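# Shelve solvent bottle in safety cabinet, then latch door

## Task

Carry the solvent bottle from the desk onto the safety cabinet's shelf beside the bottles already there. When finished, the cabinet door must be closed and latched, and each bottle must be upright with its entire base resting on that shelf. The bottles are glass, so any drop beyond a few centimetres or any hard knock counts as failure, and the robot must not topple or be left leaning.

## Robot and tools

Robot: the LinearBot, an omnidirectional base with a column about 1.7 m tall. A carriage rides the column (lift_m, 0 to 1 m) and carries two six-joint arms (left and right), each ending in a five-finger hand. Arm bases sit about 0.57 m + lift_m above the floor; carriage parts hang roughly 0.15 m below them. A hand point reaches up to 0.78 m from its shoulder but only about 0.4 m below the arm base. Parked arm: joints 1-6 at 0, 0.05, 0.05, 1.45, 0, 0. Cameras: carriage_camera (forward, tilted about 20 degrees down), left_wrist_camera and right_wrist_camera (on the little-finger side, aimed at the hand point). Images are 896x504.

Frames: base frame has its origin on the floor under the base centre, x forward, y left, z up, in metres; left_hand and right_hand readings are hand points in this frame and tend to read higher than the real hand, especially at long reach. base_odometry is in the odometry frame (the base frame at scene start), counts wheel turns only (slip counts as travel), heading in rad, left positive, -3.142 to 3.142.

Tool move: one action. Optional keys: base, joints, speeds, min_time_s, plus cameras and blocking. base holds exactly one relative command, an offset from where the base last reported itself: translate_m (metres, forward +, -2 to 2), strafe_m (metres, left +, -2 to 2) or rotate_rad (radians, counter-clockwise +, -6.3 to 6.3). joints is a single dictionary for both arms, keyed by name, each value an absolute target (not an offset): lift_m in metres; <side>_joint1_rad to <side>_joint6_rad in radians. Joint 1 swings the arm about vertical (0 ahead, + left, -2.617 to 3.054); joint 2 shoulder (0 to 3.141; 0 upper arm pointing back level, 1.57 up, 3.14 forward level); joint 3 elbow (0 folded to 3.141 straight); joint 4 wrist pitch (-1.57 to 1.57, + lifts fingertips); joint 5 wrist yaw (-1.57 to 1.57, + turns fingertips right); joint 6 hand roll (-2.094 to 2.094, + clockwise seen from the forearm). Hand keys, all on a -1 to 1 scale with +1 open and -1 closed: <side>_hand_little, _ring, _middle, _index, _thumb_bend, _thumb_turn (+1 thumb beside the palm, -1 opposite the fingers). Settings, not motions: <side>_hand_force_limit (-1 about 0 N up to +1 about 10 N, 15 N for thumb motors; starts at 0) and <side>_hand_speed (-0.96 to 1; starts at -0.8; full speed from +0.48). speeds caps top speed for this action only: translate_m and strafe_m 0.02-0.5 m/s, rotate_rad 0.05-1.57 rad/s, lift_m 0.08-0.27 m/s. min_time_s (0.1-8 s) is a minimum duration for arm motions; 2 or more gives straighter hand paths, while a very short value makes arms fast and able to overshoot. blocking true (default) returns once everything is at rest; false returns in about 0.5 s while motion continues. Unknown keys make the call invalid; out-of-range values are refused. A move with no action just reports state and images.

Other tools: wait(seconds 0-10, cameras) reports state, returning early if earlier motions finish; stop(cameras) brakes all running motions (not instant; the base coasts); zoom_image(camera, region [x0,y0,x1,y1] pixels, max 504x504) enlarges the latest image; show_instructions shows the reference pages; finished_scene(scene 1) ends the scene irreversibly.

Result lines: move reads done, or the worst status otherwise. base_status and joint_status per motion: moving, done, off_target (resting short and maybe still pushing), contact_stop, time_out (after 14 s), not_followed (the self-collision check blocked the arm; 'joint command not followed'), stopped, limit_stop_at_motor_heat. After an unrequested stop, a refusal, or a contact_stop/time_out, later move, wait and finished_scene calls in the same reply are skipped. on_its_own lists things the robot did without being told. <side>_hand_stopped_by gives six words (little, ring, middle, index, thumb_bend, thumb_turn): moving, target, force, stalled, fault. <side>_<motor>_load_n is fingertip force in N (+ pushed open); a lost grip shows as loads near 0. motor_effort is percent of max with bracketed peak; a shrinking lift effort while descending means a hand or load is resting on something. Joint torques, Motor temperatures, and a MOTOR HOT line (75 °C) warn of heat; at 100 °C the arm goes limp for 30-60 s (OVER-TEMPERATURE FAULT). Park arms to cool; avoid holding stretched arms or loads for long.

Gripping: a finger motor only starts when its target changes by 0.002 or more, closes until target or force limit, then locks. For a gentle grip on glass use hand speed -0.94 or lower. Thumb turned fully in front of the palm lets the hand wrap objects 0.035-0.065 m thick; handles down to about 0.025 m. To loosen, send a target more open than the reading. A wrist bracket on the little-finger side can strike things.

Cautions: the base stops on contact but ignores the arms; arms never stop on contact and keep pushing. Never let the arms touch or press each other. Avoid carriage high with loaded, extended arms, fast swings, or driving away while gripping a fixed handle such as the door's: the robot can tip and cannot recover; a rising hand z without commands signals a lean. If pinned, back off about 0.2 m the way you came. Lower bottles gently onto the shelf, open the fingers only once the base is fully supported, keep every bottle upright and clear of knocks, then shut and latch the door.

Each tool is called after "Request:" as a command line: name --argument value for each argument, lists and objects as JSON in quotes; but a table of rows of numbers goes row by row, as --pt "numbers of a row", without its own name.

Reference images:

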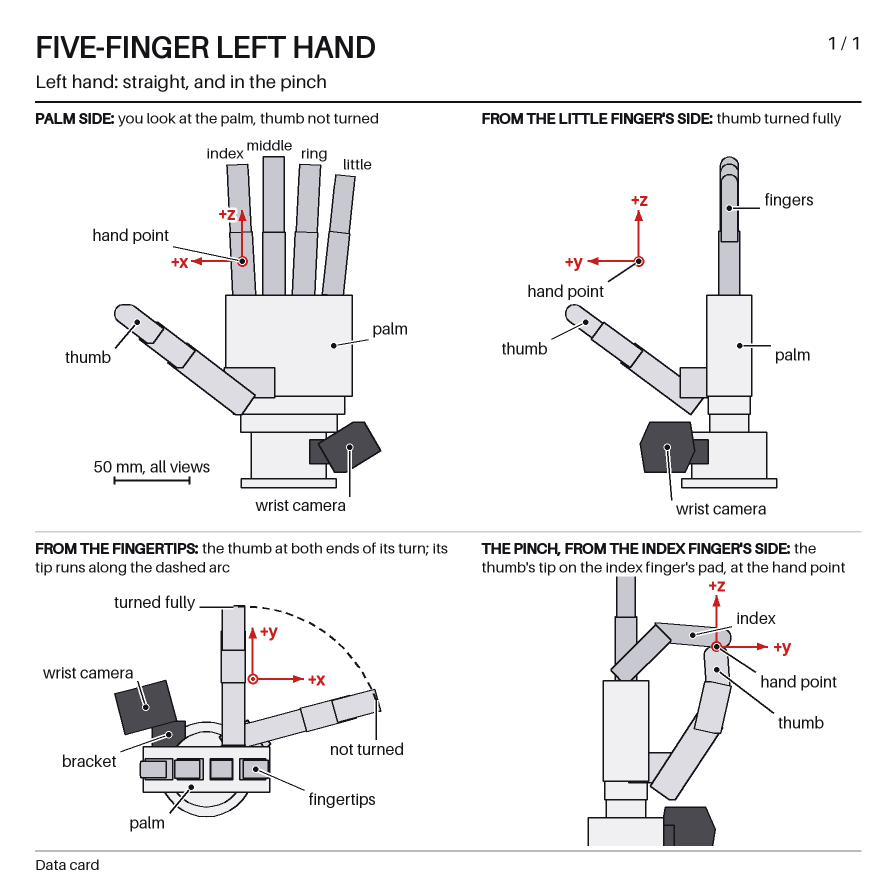

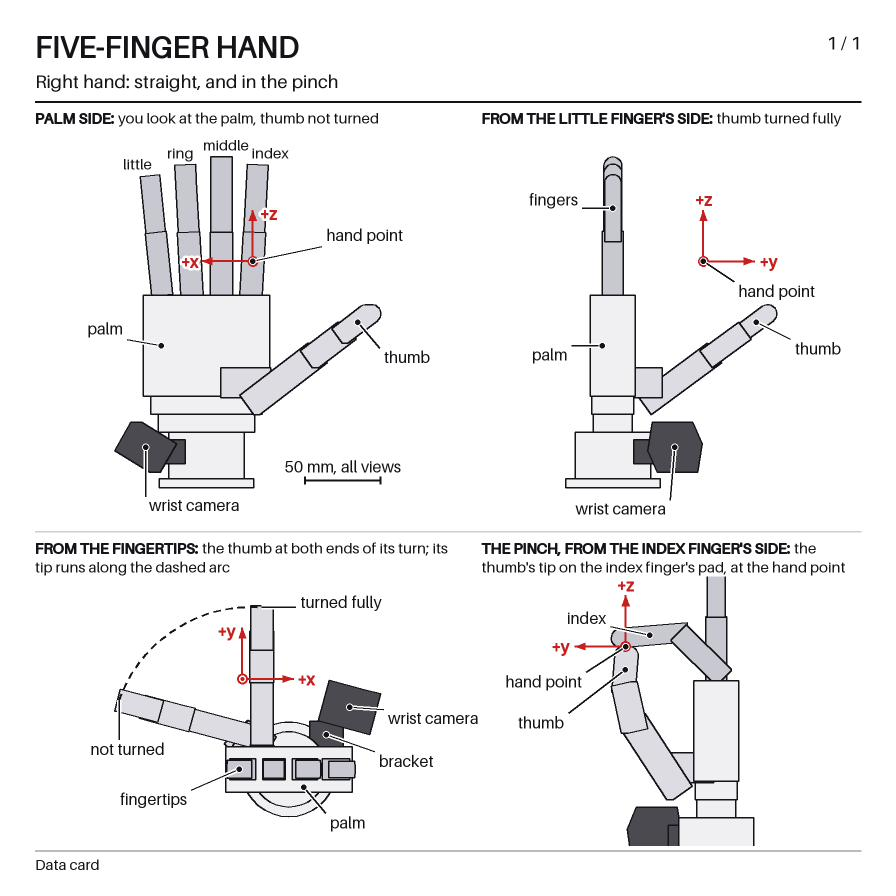

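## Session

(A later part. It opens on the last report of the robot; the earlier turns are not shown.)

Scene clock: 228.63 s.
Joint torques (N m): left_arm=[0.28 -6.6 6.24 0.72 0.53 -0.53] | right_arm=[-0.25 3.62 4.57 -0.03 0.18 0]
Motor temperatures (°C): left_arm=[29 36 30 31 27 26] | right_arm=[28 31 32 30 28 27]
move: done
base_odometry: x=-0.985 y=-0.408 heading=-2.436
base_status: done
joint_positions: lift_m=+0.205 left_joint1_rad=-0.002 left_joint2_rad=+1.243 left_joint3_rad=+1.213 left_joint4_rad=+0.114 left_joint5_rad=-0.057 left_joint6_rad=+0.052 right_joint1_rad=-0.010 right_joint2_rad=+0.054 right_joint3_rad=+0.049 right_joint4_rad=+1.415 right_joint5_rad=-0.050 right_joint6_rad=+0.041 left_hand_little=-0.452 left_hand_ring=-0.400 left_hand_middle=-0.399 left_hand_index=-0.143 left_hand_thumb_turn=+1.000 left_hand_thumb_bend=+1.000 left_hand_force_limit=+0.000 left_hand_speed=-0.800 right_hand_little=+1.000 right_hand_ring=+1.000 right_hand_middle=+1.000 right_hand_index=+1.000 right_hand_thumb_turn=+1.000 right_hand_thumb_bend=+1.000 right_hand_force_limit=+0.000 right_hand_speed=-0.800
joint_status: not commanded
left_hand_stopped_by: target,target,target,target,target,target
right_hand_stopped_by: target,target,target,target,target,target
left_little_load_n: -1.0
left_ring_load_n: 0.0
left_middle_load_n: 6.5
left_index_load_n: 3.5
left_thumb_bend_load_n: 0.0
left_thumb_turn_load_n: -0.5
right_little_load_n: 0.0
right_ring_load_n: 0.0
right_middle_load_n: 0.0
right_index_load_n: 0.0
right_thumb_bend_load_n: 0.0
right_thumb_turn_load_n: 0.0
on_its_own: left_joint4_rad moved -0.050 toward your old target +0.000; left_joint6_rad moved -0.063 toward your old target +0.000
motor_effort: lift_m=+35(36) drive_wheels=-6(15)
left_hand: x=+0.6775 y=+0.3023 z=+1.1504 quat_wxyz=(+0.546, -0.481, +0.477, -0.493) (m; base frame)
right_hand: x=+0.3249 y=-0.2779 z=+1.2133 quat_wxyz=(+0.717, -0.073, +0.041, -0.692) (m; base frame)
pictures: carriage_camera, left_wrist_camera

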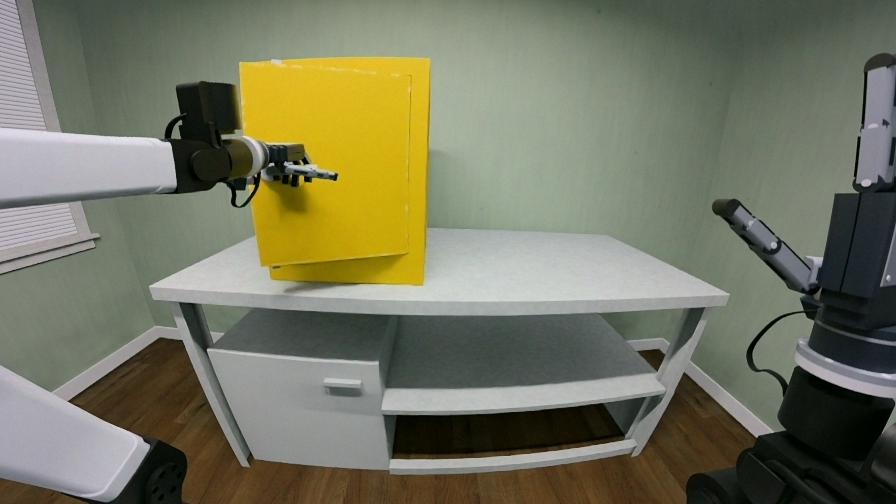

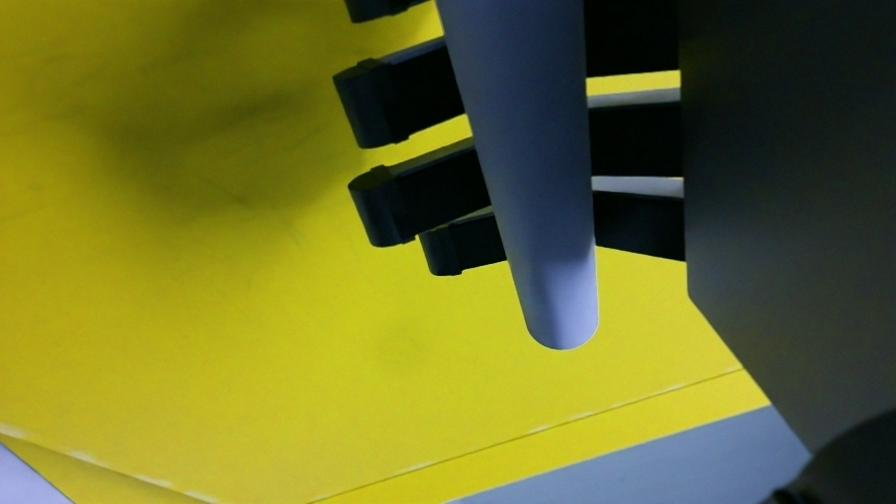

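Request:
move --joints '{"left_hand_little": 0.1, "left_hand_ring": 0.1, "left_hand_middle": 0.1, "left_hand_index": 0.1}'

Request:
move --joints '{"lift_m": 0.3}' --speeds '{"lift_m": 0.08}' --cameras '["left_wrist_camera", "carriage_camera"]'

Scene clock: 235.50 s.
Joint torques (N m): left_arm=[-0.23 -5.55 6.24 1.08 0.61 0.07] | right_arm=[-0.2 3.69 4.66 -0.06 0.15 0.02]
move: off_target
base_odometry: x=-0.985 y=-0.408 heading=-2.436
base_status: not commanded
joint_positions: lift_m=+0.205 left_joint1_rad=+0.003 left_joint2_rad=+1.230 left_joint3_rad=+1.213 left_joint4_rad=+0.077 left_joint5_rad=-0.068 left_joint6_rad=-0.008 right_joint1_rad=-0.010 right_joint2_rad=+0.054 right_joint3_rad=+0.049 right_joint4_rad=+1.415 right_joint5_rad=-0.050 right_joint6_rad=+0.041 left_hand_little=-0.061 left_hand_ring=+0.099 left_hand_middle=+0.100 left_hand_index=+0.102 left_hand_thumb_turn=+1.000 left_hand_thumb_bend=+1.000 left_hand_force_limit=+0.000 left_hand_speed=-0.800 right_hand_little=+1.000 right_hand_ring=+1.000 right_hand_middle=+1.000 right_hand_index=+1.000 right_hand_thumb_turn=+1.000 right_hand_thumb_bend=+1.000 right_hand_force_limit=+0.000 right_hand_speed=-0.800
joint_status: left_hand_little off_target (ended at -0.061, target +0.100); the others done
left_hand_stopped_by: stalled,target,target,force,target,target
right_hand_stopped_by: target,target,target,target,target,target
left_little_load_n: -13.0
left_ring_load_n: -4.5
left_middle_load_n: 0.0
left_index_load_n: 14.0
left_thumb_bend_load_n: 0.5
left_thumb_turn_load_n: 0.0
right_little_load_n: 0.0
right_ring_load_n: 0.0
right_middle_load_n: 0.0
right_index_load_n: 0.0
right_thumb_bend_load_n: 0.0
right_thumb_turn_load_n: 0.0
on_its_own: left_joint6_rad moved -0.060 to your old target +0.000
motor_effort: lift_m=+35(36) drive_wheels=-6(7)
left_hand: x=+0.6730 y=+0.3032 z=+1.1475 quat_wxyz=(+0.530, -0.505, +0.464, -0.499) (m; base frame)
right_hand: x=+0.3249 y=-0.2779 z=+1.2133 quat_wxyz=(+0.717, -0.073, +0.041, -0.692) (m; base frame)
pictures: none

Scene clock: 237.07 s.
Joint torques (N m): left_arm=[-0.35 -3.93 7.66 1.75 0.08 0.03] | right_arm=[-0.28 3.63 4.57 -0.05 0.16 0.02]
move: done
base_odometry: x=-0.985 y=-0.408 heading=-2.436
base_status: not commanded
joint_positions: lift_m=+0.300 left_joint1_rad=+0.004 left_joint2_rad=+1.210 left_joint3_rad=+1.198 left_joint4_rad=+0.009 left_joint5_rad=-0.010 left_joint6_rad=-0.005 right_joint1_rad=-0.010 right_joint2_rad=+0.054 right_joint3_rad=+0.049 right_joint4_rad=+1.415 right_joint5_rad=-0.050 right_joint6_rad=+0.041 left_hand_little=-0.060 left_hand_ring=+0.099 left_hand_middle=+0.100 left_hand_index=+0.101 left_hand_thumb_turn=+1.000 left_hand_thumb_bend=+1.000 left_hand_force_limit=+0.000 left_hand_speed=-0.800 right_hand_little=+1.000 right_hand_ring=+1.000 right_hand_middle=+1.000 right_hand_index=+1.000 right_hand_thumb_turn=+1.000 right_hand_thumb_bend=+1.000 right_hand_force_limit=+0.000 right_hand_speed=-0.800
joint_status: all done
left_hand_stopped_by: stalled,target,target,force,target,target
right_hand_stopped_by: target,target,target,target,target,target
left_little_load_n: 0.0
left_ring_load_n: 0.0
left_middle_load_n: 0.0
left_index_load_n: 0.0
left_thumb_bend_load_n: 0.0
left_thumb_turn_load_n: 0.0
right_little_load_n: 0.0
right_ring_load_n: 0.0
right_middle_load_n: -0.5
right_index_load_n: 0.0
right_thumb_bend_load_n: 0.0
right_thumb_turn_load_n: 0.0
on_its_own: left_joint4_rad moved -0.068 to your old target +0.000
motor_effort: lift_m=+35(44) drive_wheels=+3(7)
left_hand: x=+0.6632 y=+0.2925 z=+1.2248 quat_wxyz=(+0.501, -0.506, +0.496, -0.497) (m; base frame)
right_hand: x=+0.3249 y=-0.2779 z=+1.3083 quat_wxyz=(+0.717, -0.073, +0.041, -0.692) (m; base frame)
pictures: carriage_camera, left_wrist_camera

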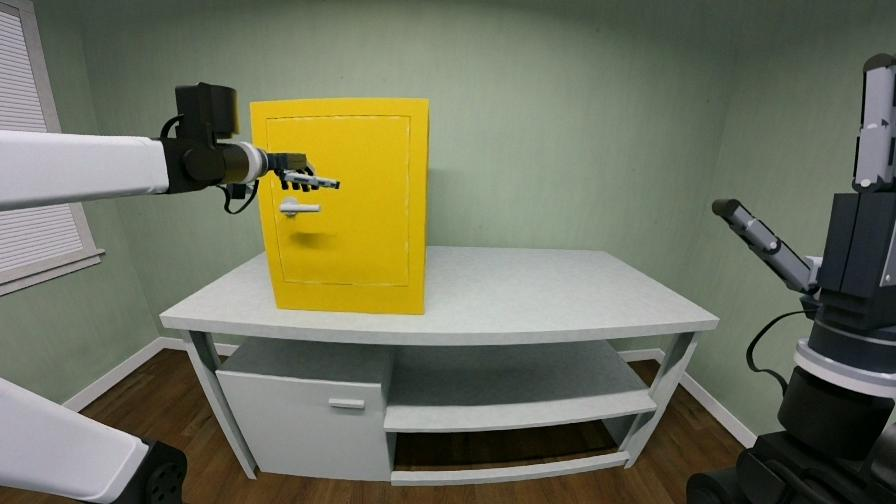

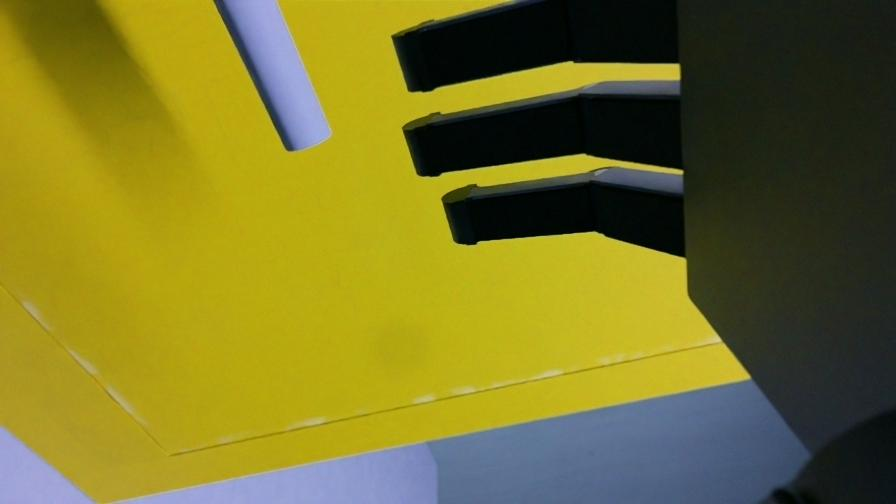

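Request:
move --base '{"translate_m": -0.35}' --joints '{"left_hand_little": 1, "left_hand_ring": 1, "left_hand_middle": 1, "left_hand_index": 1}' --speeds '{"translate_m": 0.25}'

Request:
move --base '{"rotate_rad": 3.143}' --joints '{"left_joint1_rad": 0, "left_joint2_rad": 0.05, "left_joint3_rad": 0.05, "left_joint4_rad": 1.45, "left_joint5_rad": 0, "left_joint6_rad": 0, "lift_m": 0.3}' --cameras '["carriage_camera"]'

Request:
move --base '{"translate_m": 1.2}' --speeds '{"translate_m": 0.4}'

Request:
move --base '{"strafe_m": -0.69}' --speeds '{"strafe_m": 0.3}' --cameras '["carriage_camera"]'

Scene clock: 272.50 s.
Joint torques (N m): left_arm=[-0.35 -3.81 7.69 1.79 0.07 0.03] | right_arm=[-0.28 3.64 4.63 -0.06 0.16 0.02]
move: done
base_odometry: x=-0.718 y=-0.181 heading=-2.436
base_status: done
joint_positions: lift_m=+0.300 left_joint1_rad=+0.004 left_joint2_rad=+1.209 left_joint3_rad=+1.198 left_joint4_rad=+0.004 left_joint5_rad=-0.009 left_joint6_rad=-0.005 right_joint1_rad=-0.010 right_joint2_rad=+0.054 right_joint3_rad=+0.049 right_joint4_rad=+1.416 right_joint5_rad=-0.050 right_joint6_rad=+0.041 left_hand_little=+1.000 left_hand_ring=+1.000 left_hand_middle=+1.000 left_hand_index=+1.000 left_hand_thumb_turn=+1.000 left_hand_thumb_bend=+1.000 left_hand_force_limit=+0.000 left_hand_speed=-0.800 right_hand_little=+1.000 right_hand_ring=+1.000 right_hand_middle=+1.000 right_hand_index=+1.000 right_hand_thumb_turn=+1.000 right_hand_thumb_bend=+1.000 right_hand_force_limit=+0.000 right_hand_speed=-0.800
joint_status: all done
left_hand_stopped_by: target,target,target,target,target,target
right_hand_stopped_by: target,target,target,target,target,target
left_little_load_n: 0.0
left_ring_load_n: 0.0
left_middle_load_n: 0.0
left_index_load_n: 0.0
left_thumb_bend_load_n: 0.0
left_thumb_turn_load_n: 0.0
right_little_load_n: 0.0
right_ring_load_n: 0.0
right_middle_load_n: 0.0
right_index_load_n: 0.0
right_thumb_bend_load_n: 0.0
right_thumb_turn_load_n: 0.0
motor_effort: lift_m=+35(35) drive_wheels=-2(12)
left_hand: x=+0.6626 y=+0.2924 z=+1.2240 quat_wxyz=(+0.500, -0.506, +0.497, -0.496) (m; base frame)
right_hand: x=+0.3247 y=-0.2779 z=+1.3084 quat_wxyz=(+0.717, -0.073, +0.040, -0.692) (m; base frame)
pictures: none

Scene clock: 276.77 s.
Joint torques (N m): left_arm=[-0.21 2.59 4.42 -0.04 0.03 0.04] | right_arm=[-0.32 3.62 4.64 -0.02 0.16 0.02]
move: done
base_odometry: x=-0.718 y=-0.182 heading=+0.706
base_status: done
joint_positions: lift_m=+0.300 left_joint1_rad=+0.003 left_joint2_rad=+0.058 left_joint3_rad=+0.061 left_joint4_rad=+1.442 left_joint5_rad=-0.005 left_joint6_rad=-0.005 right_joint1_rad=-0.010 right_joint2_rad=+0.054 right_joint3_rad=+0.049 right_joint4_rad=+1.412 right_joint5_rad=-0.050 right_joint6_rad=+0.041 left_hand_little=+1.000 left_hand_ring=+1.000 left_hand_middle=+1.000 left_hand_index=+1.000 left_hand_thumb_turn=+1.000 left_hand_thumb_bend=+1.000 left_hand_force_limit=+0.000 left_hand_speed=-0.800 right_hand_little=+1.000 right_hand_ring=+1.000 right_hand_middle=+1.000 right_hand_index=+1.000 right_hand_thumb_turn=+1.000 right_hand_thumb_bend=+1.000 right_hand_force_limit=+0.000 right_hand_speed=-0.800
joint_status: all done
left_hand_stopped_by: target,target,target,target,target,target
right_hand_stopped_by: target,target,target,target,target,target
left_little_load_n: 0.0
left_ring_load_n: 0.0
left_middle_load_n: 0.0
left_index_load_n: 0.0
left_thumb_bend_load_n: 0.0
left_thumb_turn_load_n: 0.0
right_little_load_n: 0.0
right_ring_load_n: 0.0
right_middle_load_n: 0.0
right_index_load_n: 0.0
right_thumb_bend_load_n: 0.0
right_thumb_turn_load_n: 0.0
motor_effort: lift_m=+35(35) drive_wheels=+6(16)
left_hand: x=+0.3168 y=+0.2899 z=+1.3163 quat_wxyz=(+0.705, -0.046, +0.043, -0.706) (m; base frame)
right_hand: x=+0.3256 y=-0.2779 z=+1.3081 quat_wxyz=(+0.717, -0.074, +0.042, -0.692) (m; base frame)
pictures: carriage_camera

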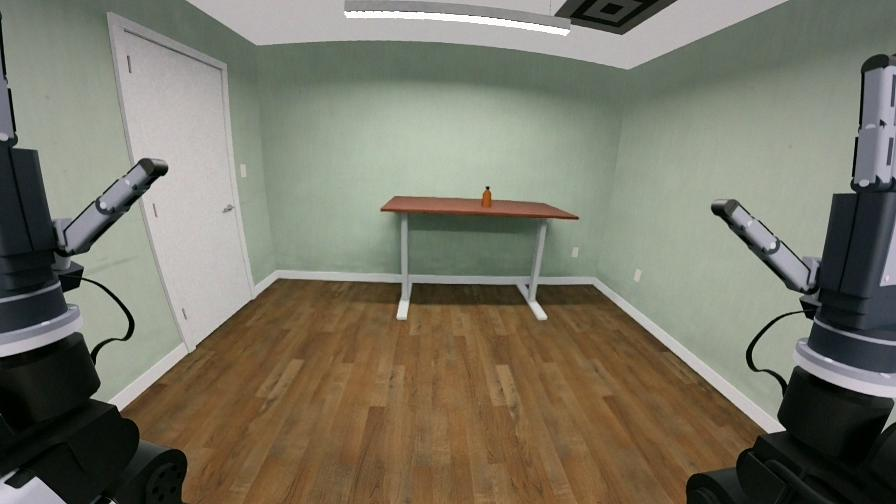

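Scene clock: 281.67 s.
Joint torques (N m): left_arm=[-0.21 2.54 4.42 -0.06 0.02 0.04] | right_arm=[-0.28 3.56 4.57 -0.05 0.17 0.02]
move: done
base_odometry: x=+0.194 y=+0.598 heading=+0.707
base_status: done
joint_positions: lift_m=+0.300 left_joint1_rad=+0.003 left_joint2_rad=+0.058 left_joint3_rad=+0.061 left_joint4_rad=+1.444 left_joint5_rad=-0.005 left_joint6_rad=-0.005 right_joint1_rad=-0.010 right_joint2_rad=+0.054 right_joint3_rad=+0.049 right_joint4_rad=+1.415 right_joint5_rad=-0.050 right_joint6_rad=+0.041 left_hand_little=+1.000 left_hand_ring=+1.000 left_hand_middle=+1.000 left_hand_index=+1.000 left_hand_thumb_turn=+1.000 left_hand_thumb_bend=+1.000 left_hand_force_limit=+0.000 left_hand_speed=-0.800 right_hand_little=+1.000 right_hand_ring=+1.000 right_hand_middle=+1.000 right_hand_index=+1.000 right_hand_thumb_turn=+1.000 right_hand_thumb_bend=+1.000 right_hand_force_limit=+0.000 right_hand_speed=-0.800
joint_status: not commanded
left_hand_stopped_by: target,target,target,target,target,target
right_hand_stopped_by: target,target,target,target,target,target
left_little_load_n: 0.0
left_ring_load_n: 0.0
left_middle_load_n: 0.0
left_index_load_n: 0.0
left_thumb_bend_load_n: 0.0
left_thumb_turn_load_n: 0.0
right_little_load_n: 0.0
right_ring_load_n: 0.0
right_middle_load_n: 0.0
right_index_load_n: 0.0
right_thumb_bend_load_n: 0.0
right_thumb_turn_load_n: 0.0
motor_effort: lift_m=+35(35) drive_wheels=-11(24)
left_hand: x=+0.3163 y=+0.2899 z=+1.3165 quat_wxyz=(+0.705, -0.046, +0.042, -0.706) (m; base frame)
right_hand: x=+0.3250 y=-0.2779 z=+1.3083 quat_wxyz=(+0.717, -0.073, +0.041, -0.692) (m; base frame)
pictures: none

Scene clock: 285.57 s.
Joint torques (N m): left_arm=[-0.12 2.59 4.42 -0.06 -0.03 0.04] | right_arm=[-0.23 3.62 4.66 -0.02 0.17 0]
move: done
base_odometry: x=+0.642 y=+0.074 heading=+0.707
base_status: done
joint_positions: lift_m=+0.300 left_joint1_rad=+0.003 left_joint2_rad=+0.058 left_joint3_rad=+0.061 left_joint4_rad=+1.445 left_joint5_rad=-0.003 left_joint6_rad=-0.005 right_joint1_rad=-0.010 right_joint2_rad=+0.054 right_joint3_rad=+0.049 right_joint4_rad=+1.414 right_joint5_rad=-0.050 right_joint6_rad=+0.041 left_hand_little=+1.000 left_hand_ring=+1.000 left_hand_middle=+1.000 left_hand_index=+1.000 left_hand_thumb_turn=+1.000 left_hand_thumb_bend=+1.000 left_hand_force_limit=+0.000 left_hand_speed=-0.800 right_hand_little=+1.000 right_hand_ring=+1.000 right_hand_middle=+1.000 right_hand_index=+1.000 right_hand_thumb_turn=+1.000 right_hand_thumb_bend=+1.000 right_hand_force_limit=+0.000 right_hand_speed=-0.800
joint_status: not commanded
left_hand_stopped_by: target,target,target,target,target,target
right_hand_stopped_by: target,target,target,target,target,target
left_little_load_n: 0.0
left_ring_load_n: 0.0
left_middle_load_n: 0.0
left_index_load_n: 0.0
left_thumb_bend_load_n: 0.0
left_thumb_turn_load_n: 0.0
right_little_load_n: 0.0
right_ring_load_n: 0.0
right_middle_load_n: 0.0
right_index_load_n: 0.0
right_thumb_bend_load_n: 0.0
right_thumb_turn_load_n: 0.0
motor_effort: lift_m=+35(36) drive_wheels=-4(13)
left_hand: x=+0.3162 y=+0.2896 z=+1.3165 quat_wxyz=(+0.705, -0.045, +0.042, -0.706) (m; base frame)
right_hand: x=+0.3252 y=-0.2779 z=+1.3082 quat_wxyz=(+0.717, -0.074, +0.041, -0.692) (m; base frame)
pictures: carriage_camera

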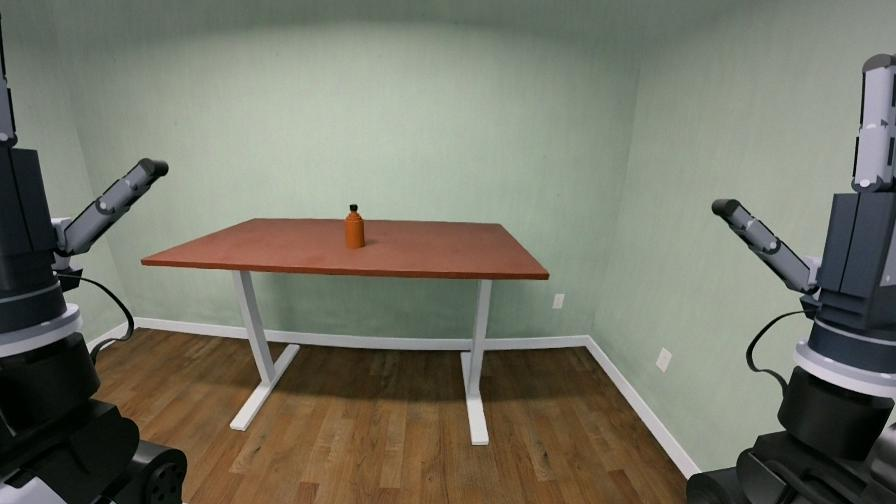

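Request:
zoom_image --camera "carriage_camera" --region '[310, 190, 410, 290]'

Scaled by 5.040 from the camera's 896x504 image, which has a finer 1280x720 frame.

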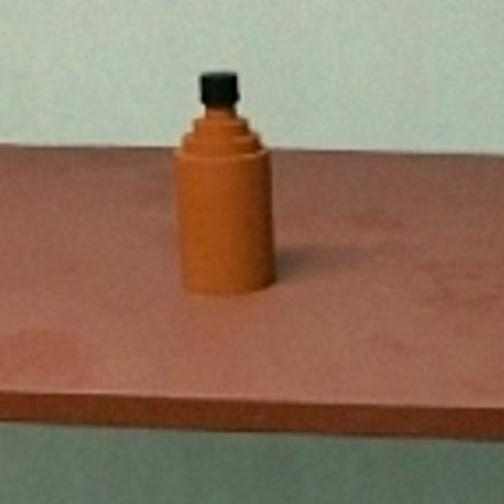

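Request:
move --base '{"strafe_m": 0.18}' --joints '{"lift_m": 0.3}' --speeds '{"strafe_m": 0.2}' --cameras '["carriage_camera"]'

Request:
zoom_image --camera "carriage_camera" --region '[340, 180, 460, 300]'

Request:
move --base '{"translate_m": 0.35}' --speeds '{"translate_m": 0.2}' --cameras '["carriage_camera"]'

Request:
zoom_image --camera "carriage_camera" --region '[320, 180, 460, 320]'

Scene clock: 314.47 s.
Joint torques (N m): left_arm=[-0.21 2.63 4.3 -0.06 0.02 0.04] | right_arm=[-0.23 3.63 4.68 -0.02 0.16 0.03]
Motor temperatures (°C): left_arm=[29 31 31 32 26 26] | right_arm=[28 31 32 30 28 27]
move: done
base_odometry: x=+0.526 y=+0.211 heading=+0.707
base_status: done
joint_positions: lift_m=+0.300 left_joint1_rad=+0.003 left_joint2_rad=+0.058 left_joint3_rad=+0.061 left_joint4_rad=+1.445 left_joint5_rad=-0.002 left_joint6_rad=-0.005 right_joint1_rad=-0.010 right_joint2_rad=+0.054 right_joint3_rad=+0.049 right_joint4_rad=+1.414 right_joint5_rad=-0.050 right_joint6_rad=+0.041 left_hand_little=+1.000 left_hand_ring=+1.000 left_hand_middle=+1.000 left_hand_index=+1.000 left_hand_thumb_turn=+1.000 left_hand_thumb_bend=+1.000 left_hand_force_limit=+0.000 left_hand_speed=-0.800 right_hand_little=+1.000 right_hand_ring=+1.000 right_hand_middle=+1.000 right_hand_index=+1.000 right_hand_thumb_turn=+1.000 right_hand_thumb_bend=+1.000 right_hand_force_limit=+0.000 right_hand_speed=-0.800
joint_status: all done
left_hand_stopped_by: target,target,target,target,target,target
right_hand_stopped_by: target,target,target,target,target,target
left_little_load_n: 0.0
left_ring_load_n: 0.0
left_middle_load_n: 0.0
left_index_load_n: 0.0
left_thumb_bend_load_n: 0.0
left_thumb_turn_load_n: 0.0
right_little_load_n: 0.0
right_ring_load_n: 0.0
right_middle_load_n: 0.0
right_index_load_n: 0.0
right_thumb_bend_load_n: 0.0
right_thumb_turn_load_n: 0.0
motor_effort: lift_m=+35(35) drive_wheels=-4(14)
left_hand: x=+0.3161 y=+0.2894 z=+1.3165 quat_wxyz=(+0.705, -0.044, +0.043, -0.706) (m; base frame)
right_hand: x=+0.3252 y=-0.2779 z=+1.3082 quat_wxyz=(+0.717, -0.074, +0.041, -0.692) (m; base frame)
pictures: carriage_camera

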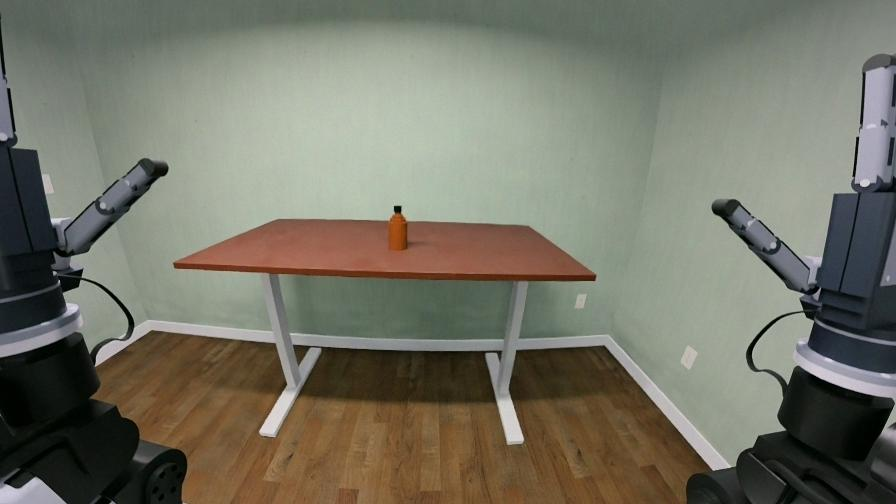

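Scaled by 4.200 from the camera's 896x504 image, which has a finer 1280x720 frame.

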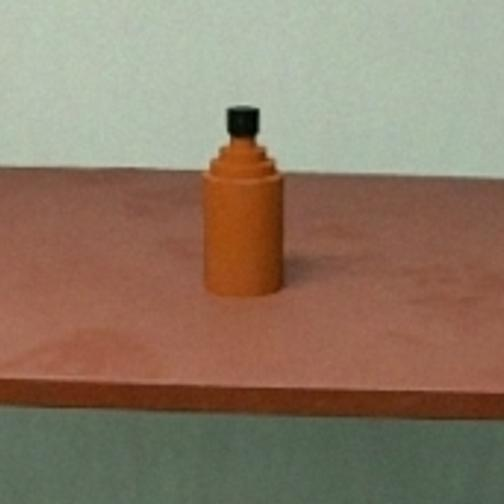

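Scene clock: 317.30 s.
Joint torques (N m): left_arm=[-0.17 2.66 4.41 -0.07 0 0.04] | right_arm=[-0.23 3.67 4.59 -0.04 0.16 0.01]
move: done
base_odometry: x=+0.791 y=+0.439 heading=+0.708
base_status: done
joint_positions: lift_m=+0.300 left_joint1_rad=+0.003 left_joint2_rad=+0.058 left_joint3_rad=+0.061 left_joint4_rad=+1.446 left_joint5_rad=-0.002 left_joint6_rad=-0.005 right_joint1_rad=-0.010 right_joint2_rad=+0.054 right_joint3_rad=+0.049 right_joint4_rad=+1.415 right_joint5_rad=-0.050 right_joint6_rad=+0.041 left_hand_little=+1.000 left_hand_ring=+1.000 left_hand_middle=+1.000 left_hand_index=+1.000 left_hand_thumb_turn=+1.000 left_hand_thumb_bend=+1.000 left_hand_force_limit=+0.000 left_hand_speed=-0.800 right_hand_little=+1.000 right_hand_ring=+1.000 right_hand_middle=+1.000 right_hand_index=+1.000 right_hand_thumb_turn=+1.000 right_hand_thumb_bend=+1.000 right_hand_force_limit=+0.000 right_hand_speed=-0.800
joint_status: not commanded
left_hand_stopped_by: target,target,target,target,target,target
right_hand_stopped_by: target,target,target,target,target,target
left_little_load_n: 0.0
left_ring_load_n: 0.0
left_middle_load_n: 0.0
left_index_load_n: -0.5
left_thumb_bend_load_n: 0.0
left_thumb_turn_load_n: 0.0
right_little_load_n: 0.0
right_ring_load_n: 0.0
right_middle_load_n: 0.0
right_index_load_n: 0.0
right_thumb_bend_load_n: 0.0
right_thumb_turn_load_n: 0.0
motor_effort: lift_m=+35(35) drive_wheels=-6(13)
left_hand: x=+0.3159 y=+0.2894 z=+1.3166 quat_wxyz=(+0.705, -0.044, +0.042, -0.707) (m; base frame)
right_hand: x=+0.3249 y=-0.2779 z=+1.3083 quat_wxyz=(+0.717, -0.073, +0.041, -0.692) (m; base frame)
pictures: carriage_camera

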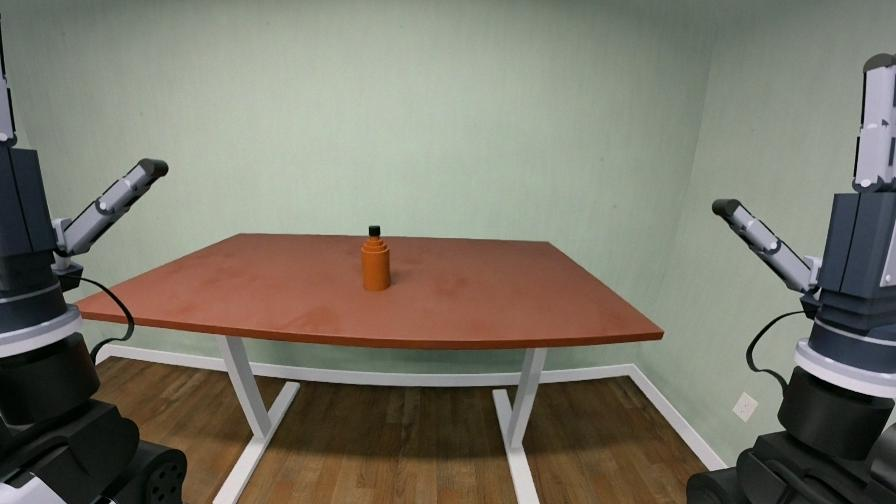

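Scaled by 3.600 from the camera's 896x504 image, which has a finer 1280x720 frame.

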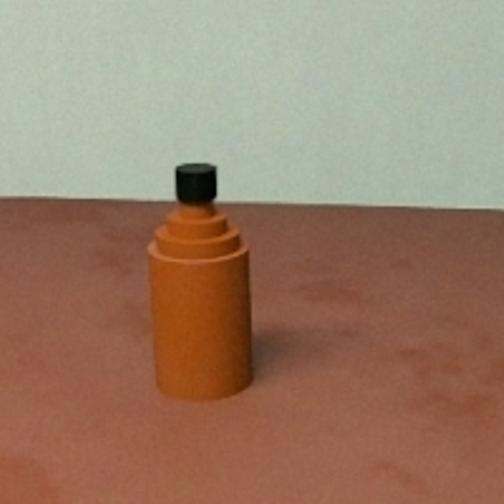

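Request:
move --base '{"translate_m": -0.12}' --speeds '{"translate_m": 0.2}'

Request:
move --base '{"strafe_m": -0.065}' --joints '{"left_joint1_rad": 0, "left_joint2_rad": 1.2, "left_joint3_rad": 0.8, "left_joint4_rad": 0.8, "left_joint5_rad": 0, "left_joint6_rad": -1.57, "left_hand_thumb_turn": -1, "left_hand_thumb_bend": 1}' --speeds '{"strafe_m": 0.1}' --min_time_s 2.5

Request:
move --joints '{"left_joint2_rad": 1.8, "left_joint3_rad": 0.8, "left_joint4_rad": 1.0, "lift_m": 0.25}' --min_time_s 2 --cameras '["all"]'

Scene clock: 351.20 s.
Joint torques (N m): left_arm=[-0.18 2.61 4.3 -0.09 -0.01 0.04] | right_arm=[-0.2 3.63 4.57 -0.06 0.16 0.02]
move: done
base_odometry: x=+0.700 y=+0.361 heading=+0.707
base_status: done
joint_positions: lift_m=+0.300 left_joint1_rad=+0.003 left_joint2_rad=+0.058 left_joint3_rad=+0.061 left_joint4_rad=+1.447 left_joint5_rad=-0.001 left_joint6_rad=-0.005 right_joint1_rad=-0.010 right_joint2_rad=+0.054 right_joint3_rad=+0.049 right_joint4_rad=+1.416 right_joint5_rad=-0.050 right_joint6_rad=+0.041 left_hand_little=+1.000 left_hand_ring=+1.000 left_hand_middle=+1.000 left_hand_index=+1.000 left_hand_thumb_turn=+1.000 left_hand_thumb_bend=+1.000 left_hand_force_limit=+0.000 left_hand_speed=-0.800 right_hand_little=+1.000 right_hand_ring=+1.000 right_hand_middle=+1.000 right_hand_index=+1.000 right_hand_thumb_turn=+1.000 right_hand_thumb_bend=+1.000 right_hand_force_limit=+0.000 right_hand_speed=-0.800
joint_status: not commanded
left_hand_stopped_by: target,target,target,target,target,target
right_hand_stopped_by: target,target,target,target,target,target
left_little_load_n: -0.5
left_ring_load_n: 0.0
left_middle_load_n: 0.0
left_index_load_n: 0.0
left_thumb_bend_load_n: 0.0
left_thumb_turn_load_n: 0.0
right_little_load_n: 0.0
right_ring_load_n: 0.0
right_middle_load_n: 0.0
right_index_load_n: 0.0
right_thumb_bend_load_n: 0.0
right_thumb_turn_load_n: 0.0
motor_effort: lift_m=+35(35) drive_wheels=-7(17)
left_hand: x=+0.3155 y=+0.2892 z=+1.3167 quat_wxyz=(+0.705, -0.043, +0.042, -0.707) (m; base frame)
right_hand: x=+0.3246 y=-0.2779 z=+1.3084 quat_wxyz=(+0.717, -0.073, +0.040, -0.692) (m; base frame)
pictures: none

Scene clock: 356.83 s.
Joint torques (N m): left_arm=[-0.2 -2.47 10.37 1.49 -0.03 -0.12] | right_arm=[-0.27 3.62 4.49 -0.04 0.16 0]
move: done
base_odometry: x=+0.743 y=+0.312 heading=+0.708
base_status: done
joint_positions: lift_m=+0.300 left_joint1_rad=+0.003 left_joint2_rad=+1.194 left_joint3_rad=+0.769 left_joint4_rad=+0.811 left_joint5_rad=-0.001 left_joint6_rad=-1.561 right_joint1_rad=-0.010 right_joint2_rad=+0.054 right_joint3_rad=+0.049 right_joint4_rad=+1.415 right_joint5_rad=-0.050 right_joint6_rad=+0.041 left_hand_little=+1.000 left_hand_ring=+1.000 left_hand_middle=+1.000 left_hand_index=+1.000 left_hand_thumb_turn=-1.000 left_hand_thumb_bend=+1.000 left_hand_force_limit=+0.000 left_hand_speed=-0.800 right_hand_little=+1.000 right_hand_ring=+1.000 right_hand_middle=+1.000 right_hand_index=+1.000 right_hand_thumb_turn=+1.000 right_hand_thumb_bend=+1.000 right_hand_force_limit=+0.000 right_hand_speed=-0.800
joint_status: all done
left_hand_stopped_by: target,target,target,target,target,target
right_hand_stopped_by: target,target,target,target,target,target
left_little_load_n: 0.0
left_ring_load_n: 0.0
left_middle_load_n: 0.0
left_index_load_n: 0.0
left_thumb_bend_load_n: 0.0
left_thumb_turn_load_n: 0.0
right_little_load_n: 0.0
right_ring_load_n: 0.0
right_middle_load_n: -0.5
right_index_load_n: 0.0
right_thumb_bend_load_n: 0.0
right_thumb_turn_load_n: 0.0
motor_effort: lift_m=+35(36) drive_wheels=-4(15)
left_hand: x=+0.6303 y=+0.2606 z=+1.3096 quat_wxyz=(+0.005, -0.559, +0.002, -0.829) (m; base frame)
right_hand: x=+0.3249 y=-0.2779 z=+1.3083 quat_wxyz=(+0.717, -0.073, +0.041, -0.692) (m; base frame)
pictures: none

Scene clock: 359.13 s.
Joint torques (N m): left_arm=[-0.2 -5.63 8.06 1.99 -0.01 -0.12] | right_arm=[-0.29 3.6 4.67 -0.03 0.17 0.02]
move: done
base_odometry: x=+0.743 y=+0.312 heading=+0.708
base_status: not commanded
joint_positions: lift_m=+0.250 left_joint1_rad=+0.003 left_joint2_rad=+1.791 left_joint3_rad=+0.781 left_joint4_rad=+0.983 left_joint5_rad=-0.001 left_joint6_rad=-1.561 right_joint1_rad=-0.010 right_joint2_rad=+0.054 right_joint3_rad=+0.049 right_joint4_rad=+1.415 right_joint5_rad=-0.050 right_joint6_rad=+0.041 left_hand_little=+1.000 left_hand_ring=+1.000 left_hand_middle=+1.000 left_hand_index=+1.000 left_hand_thumb_turn=-1.000 left_hand_thumb_bend=+1.000 left_hand_force_limit=+0.000 left_hand_speed=-0.800 right_hand_little=+1.000 right_hand_ring=+1.000 right_hand_middle=+1.000 right_hand_index=+1.000 right_hand_thumb_turn=+1.000 right_hand_thumb_bend=+1.000 right_hand_force_limit=+0.000 right_hand_speed=-0.800
joint_status: all done
left_hand_stopped_by: target,target,target,target,target,target
right_hand_stopped_by: target,target,target,target,target,target
left_little_load_n: 0.0
left_ring_load_n: -0.5
left_middle_load_n: 0.0
left_index_load_n: 0.0
left_thumb_bend_load_n: 0.0
left_thumb_turn_load_n: 0.0
right_little_load_n: 0.0
right_ring_load_n: 0.0
right_middle_load_n: 0.0
right_index_load_n: 0.0
right_thumb_bend_load_n: 0.0
right_thumb_turn_load_n: 0.0
motor_effort: lift_m=+33(37) drive_wheels=-4(4)
left_hand: x=+0.7501 y=+0.2609 z=+1.0372 quat_wxyz=(+0.004, -0.716, +0.002, -0.698) (m; base frame)
right_hand: x=+0.3249 y=-0.2779 z=+1.2585 quat_wxyz=(+0.717, -0.073, +0.041, -0.692) (m; base frame)
pictures: carriage_camera, left_wrist_camera, right_wrist_camera

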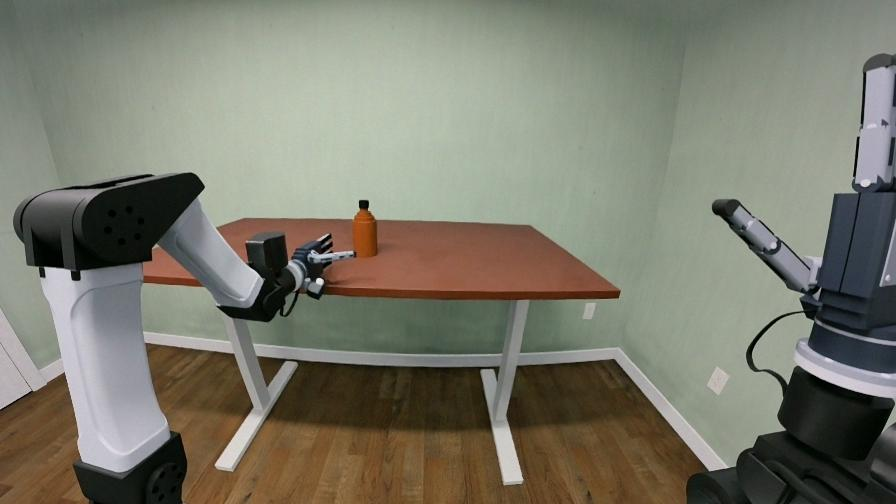

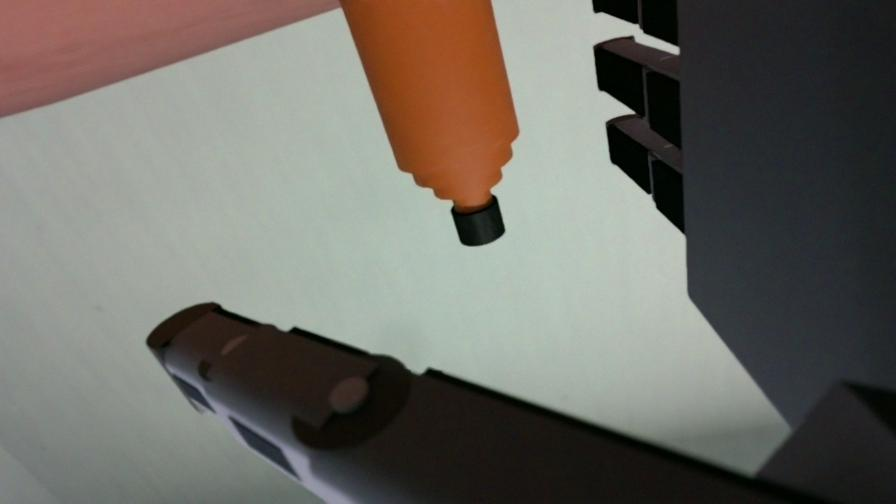

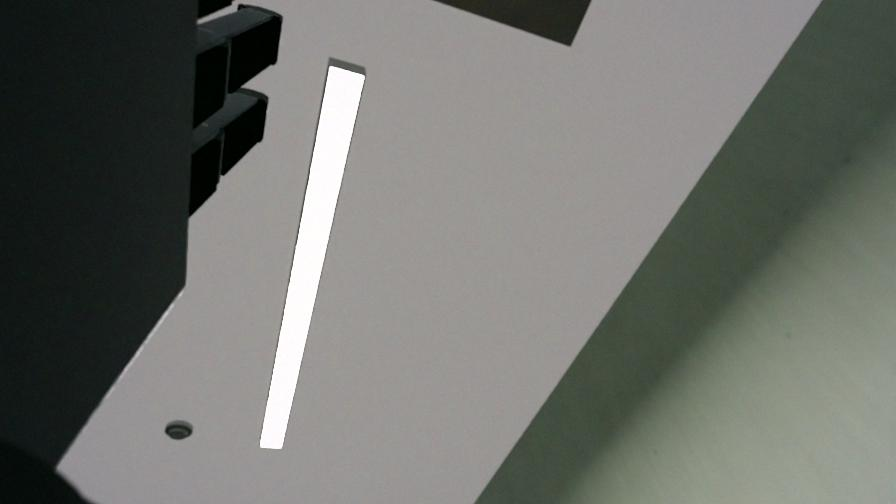

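Request:
move --base '{"translate_m": 0.07}' --joints '{"lift_m": 0.28}' --speeds '{"translate_m": 0.08}' --cameras '["carriage_camera", "left_wrist_camera"]'

Scene clock: 404.97 s.
Joint torques (N m): left_arm=[-0.12 -6.22 7.87 1.87 -0.01 -0.12] | right_arm=[-0.25 3.59 4.59 -0.04 0.15 0.02]
Motor temperatures (°C): left_arm=[29 33 32 40 26 26] | right_arm=[28 31 33 30 28 27]
move: done
base_odometry: x=+0.796 y=+0.357 heading=+0.707
base_status: done
joint_positions: lift_m=+0.280 left_joint1_rad=+0.003 left_joint2_rad=+1.798 left_joint3_rad=+0.783 left_joint4_rad=+0.999 left_joint5_rad=-0.001 left_joint6_rad=-1.561 right_joint1_rad=-0.010 right_joint2_rad=+0.054 right_joint3_rad=+0.049 right_joint4_rad=+1.415 right_joint5_rad=-0.050 right_joint6_rad=+0.041 left_hand_little=+1.000 left_hand_ring=+1.000 left_hand_middle=+1.000 left_hand_index=+1.000 left_hand_thumb_turn=-1.000 left_hand_thumb_bend=+1.000 left_hand_force_limit=+0.000 left_hand_speed=-0.800 right_hand_little=+1.000 right_hand_ring=+1.000 right_hand_middle=+1.000 right_hand_index=+1.000 right_hand_thumb_turn=+1.000 right_hand_thumb_bend=+1.000 right_hand_force_limit=+0.000 right_hand_speed=-0.800
joint_status: all done
left_hand_stopped_by: target,target,target,target,target,target
right_hand_stopped_by: target,target,target,target,target,target
left_little_load_n: 0.0
left_ring_load_n: 0.0
left_middle_load_n: 0.0
left_index_load_n: 0.0
left_thumb_bend_load_n: 0.0
left_thumb_turn_load_n: 0.0
right_little_load_n: 0.0
right_ring_load_n: 0.0
right_middle_load_n: 0.5
right_index_load_n: 0.0
right_thumb_bend_load_n: 0.0
right_thumb_turn_load_n: 0.0
motor_effort: lift_m=+35(42) drive_wheels=-6(15)
left_hand: x=+0.7507 y=+0.2609 z=+1.0685 quat_wxyz=(+0.004, -0.713, +0.002, -0.702) (m; base frame)
right_hand: x=+0.3248 y=-0.2779 z=+1.2884 quat_wxyz=(+0.717, -0.073, +0.041, -0.692) (m; base frame)
pictures: carriage_camera, left_wrist_camera

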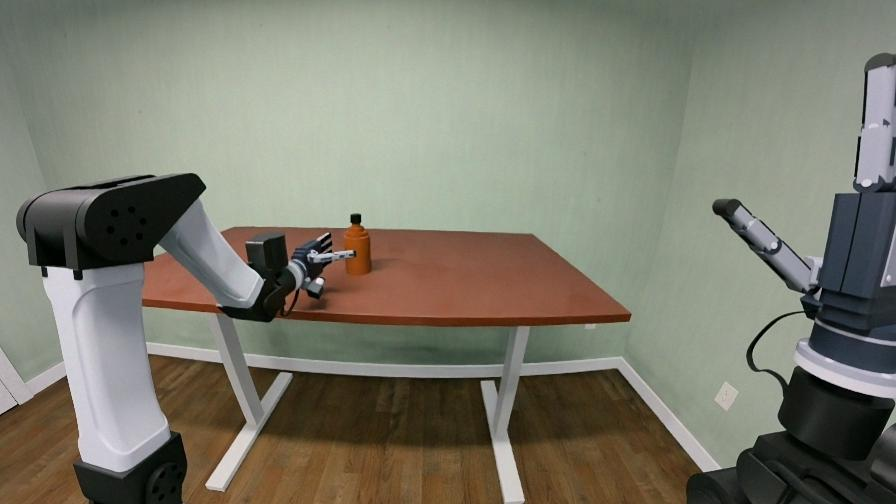

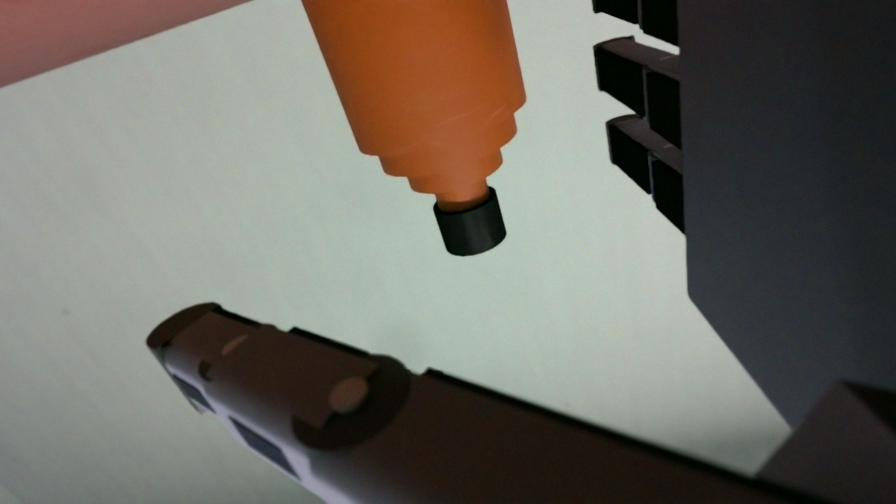

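Request:
move --base '{"translate_m": 0.04}' --speeds '{"translate_m": 0.05}' --cameras '["carriage_camera", "left_wrist_camera"]'

Scene clock: 419.63 s.
Joint torques (N m): left_arm=[-0.2 -6.15 7.9 1.84 -0.01 -0.12] | right_arm=[-0.18 3.67 4.63 -0.07 0.17 0.03]
move: done
base_odometry: x=+0.827 y=+0.383 heading=+0.707
base_status: done
joint_positions: lift_m=+0.280 left_joint1_rad=+0.003 left_joint2_rad=+1.798 left_joint3_rad=+0.783 left_joint4_rad=+0.999 left_joint5_rad=-0.001 left_joint6_rad=-1.561 right_joint1_rad=-0.010 right_joint2_rad=+0.054 right_joint3_rad=+0.049 right_joint4_rad=+1.416 right_joint5_rad=-0.050 right_joint6_rad=+0.041 left_hand_little=+1.000 left_hand_ring=+1.000 left_hand_middle=+1.000 left_hand_index=+1.000 left_hand_thumb_turn=-1.000 left_hand_thumb_bend=+1.000 left_hand_force_limit=+0.000 left_hand_speed=-0.800 right_hand_little=+1.000 right_hand_ring=+1.000 right_hand_middle=+1.000 right_hand_index=+1.000 right_hand_thumb_turn=+1.000 right_hand_thumb_bend=+1.000 right_hand_force_limit=+0.000 right_hand_speed=-0.800
joint_status: not commanded
left_hand_stopped_by: target,target,target,target,target,target
right_hand_stopped_by: target,target,target,target,target,target
left_little_load_n: 0.0
left_ring_load_n: 0.5
left_middle_load_n: 0.0
left_index_load_n: 0.0
left_thumb_bend_load_n: 0.0
left_thumb_turn_load_n: -0.5
right_little_load_n: 0.0
right_ring_load_n: 0.0
right_middle_load_n: 0.0
right_index_load_n: 0.0
right_thumb_bend_load_n: 0.0
right_thumb_turn_load_n: 0.0
motor_effort: lift_m=+35(35) drive_wheels=-6(13)
left_hand: x=+0.7507 y=+0.2609 z=+1.0685 quat_wxyz=(+0.004, -0.713, +0.002, -0.702) (m; base frame)
right_hand: x=+0.3246 y=-0.2779 z=+1.2884 quat_wxyz=(+0.717, -0.073, +0.040, -0.692) (m; base frame)
pictures: carriage_camera, left_wrist_camera

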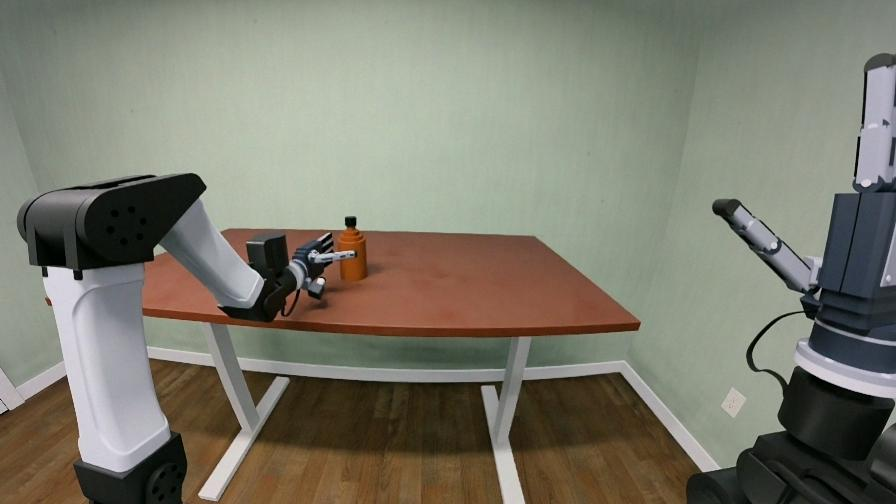

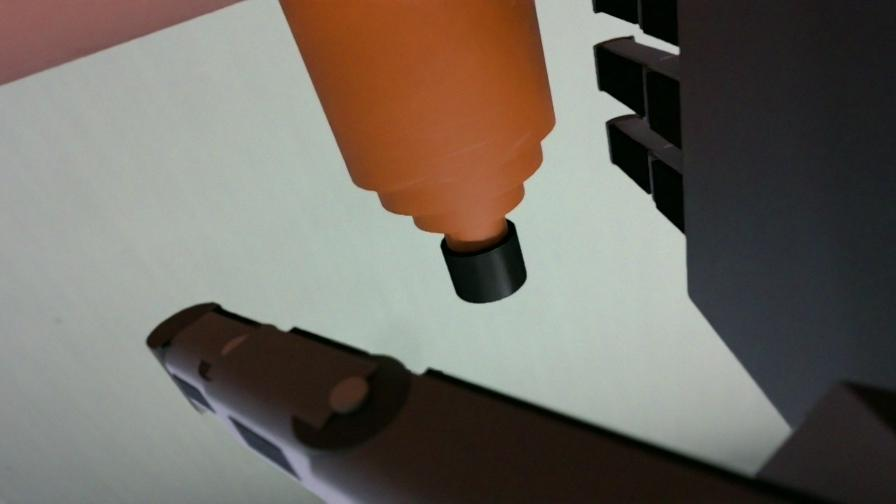

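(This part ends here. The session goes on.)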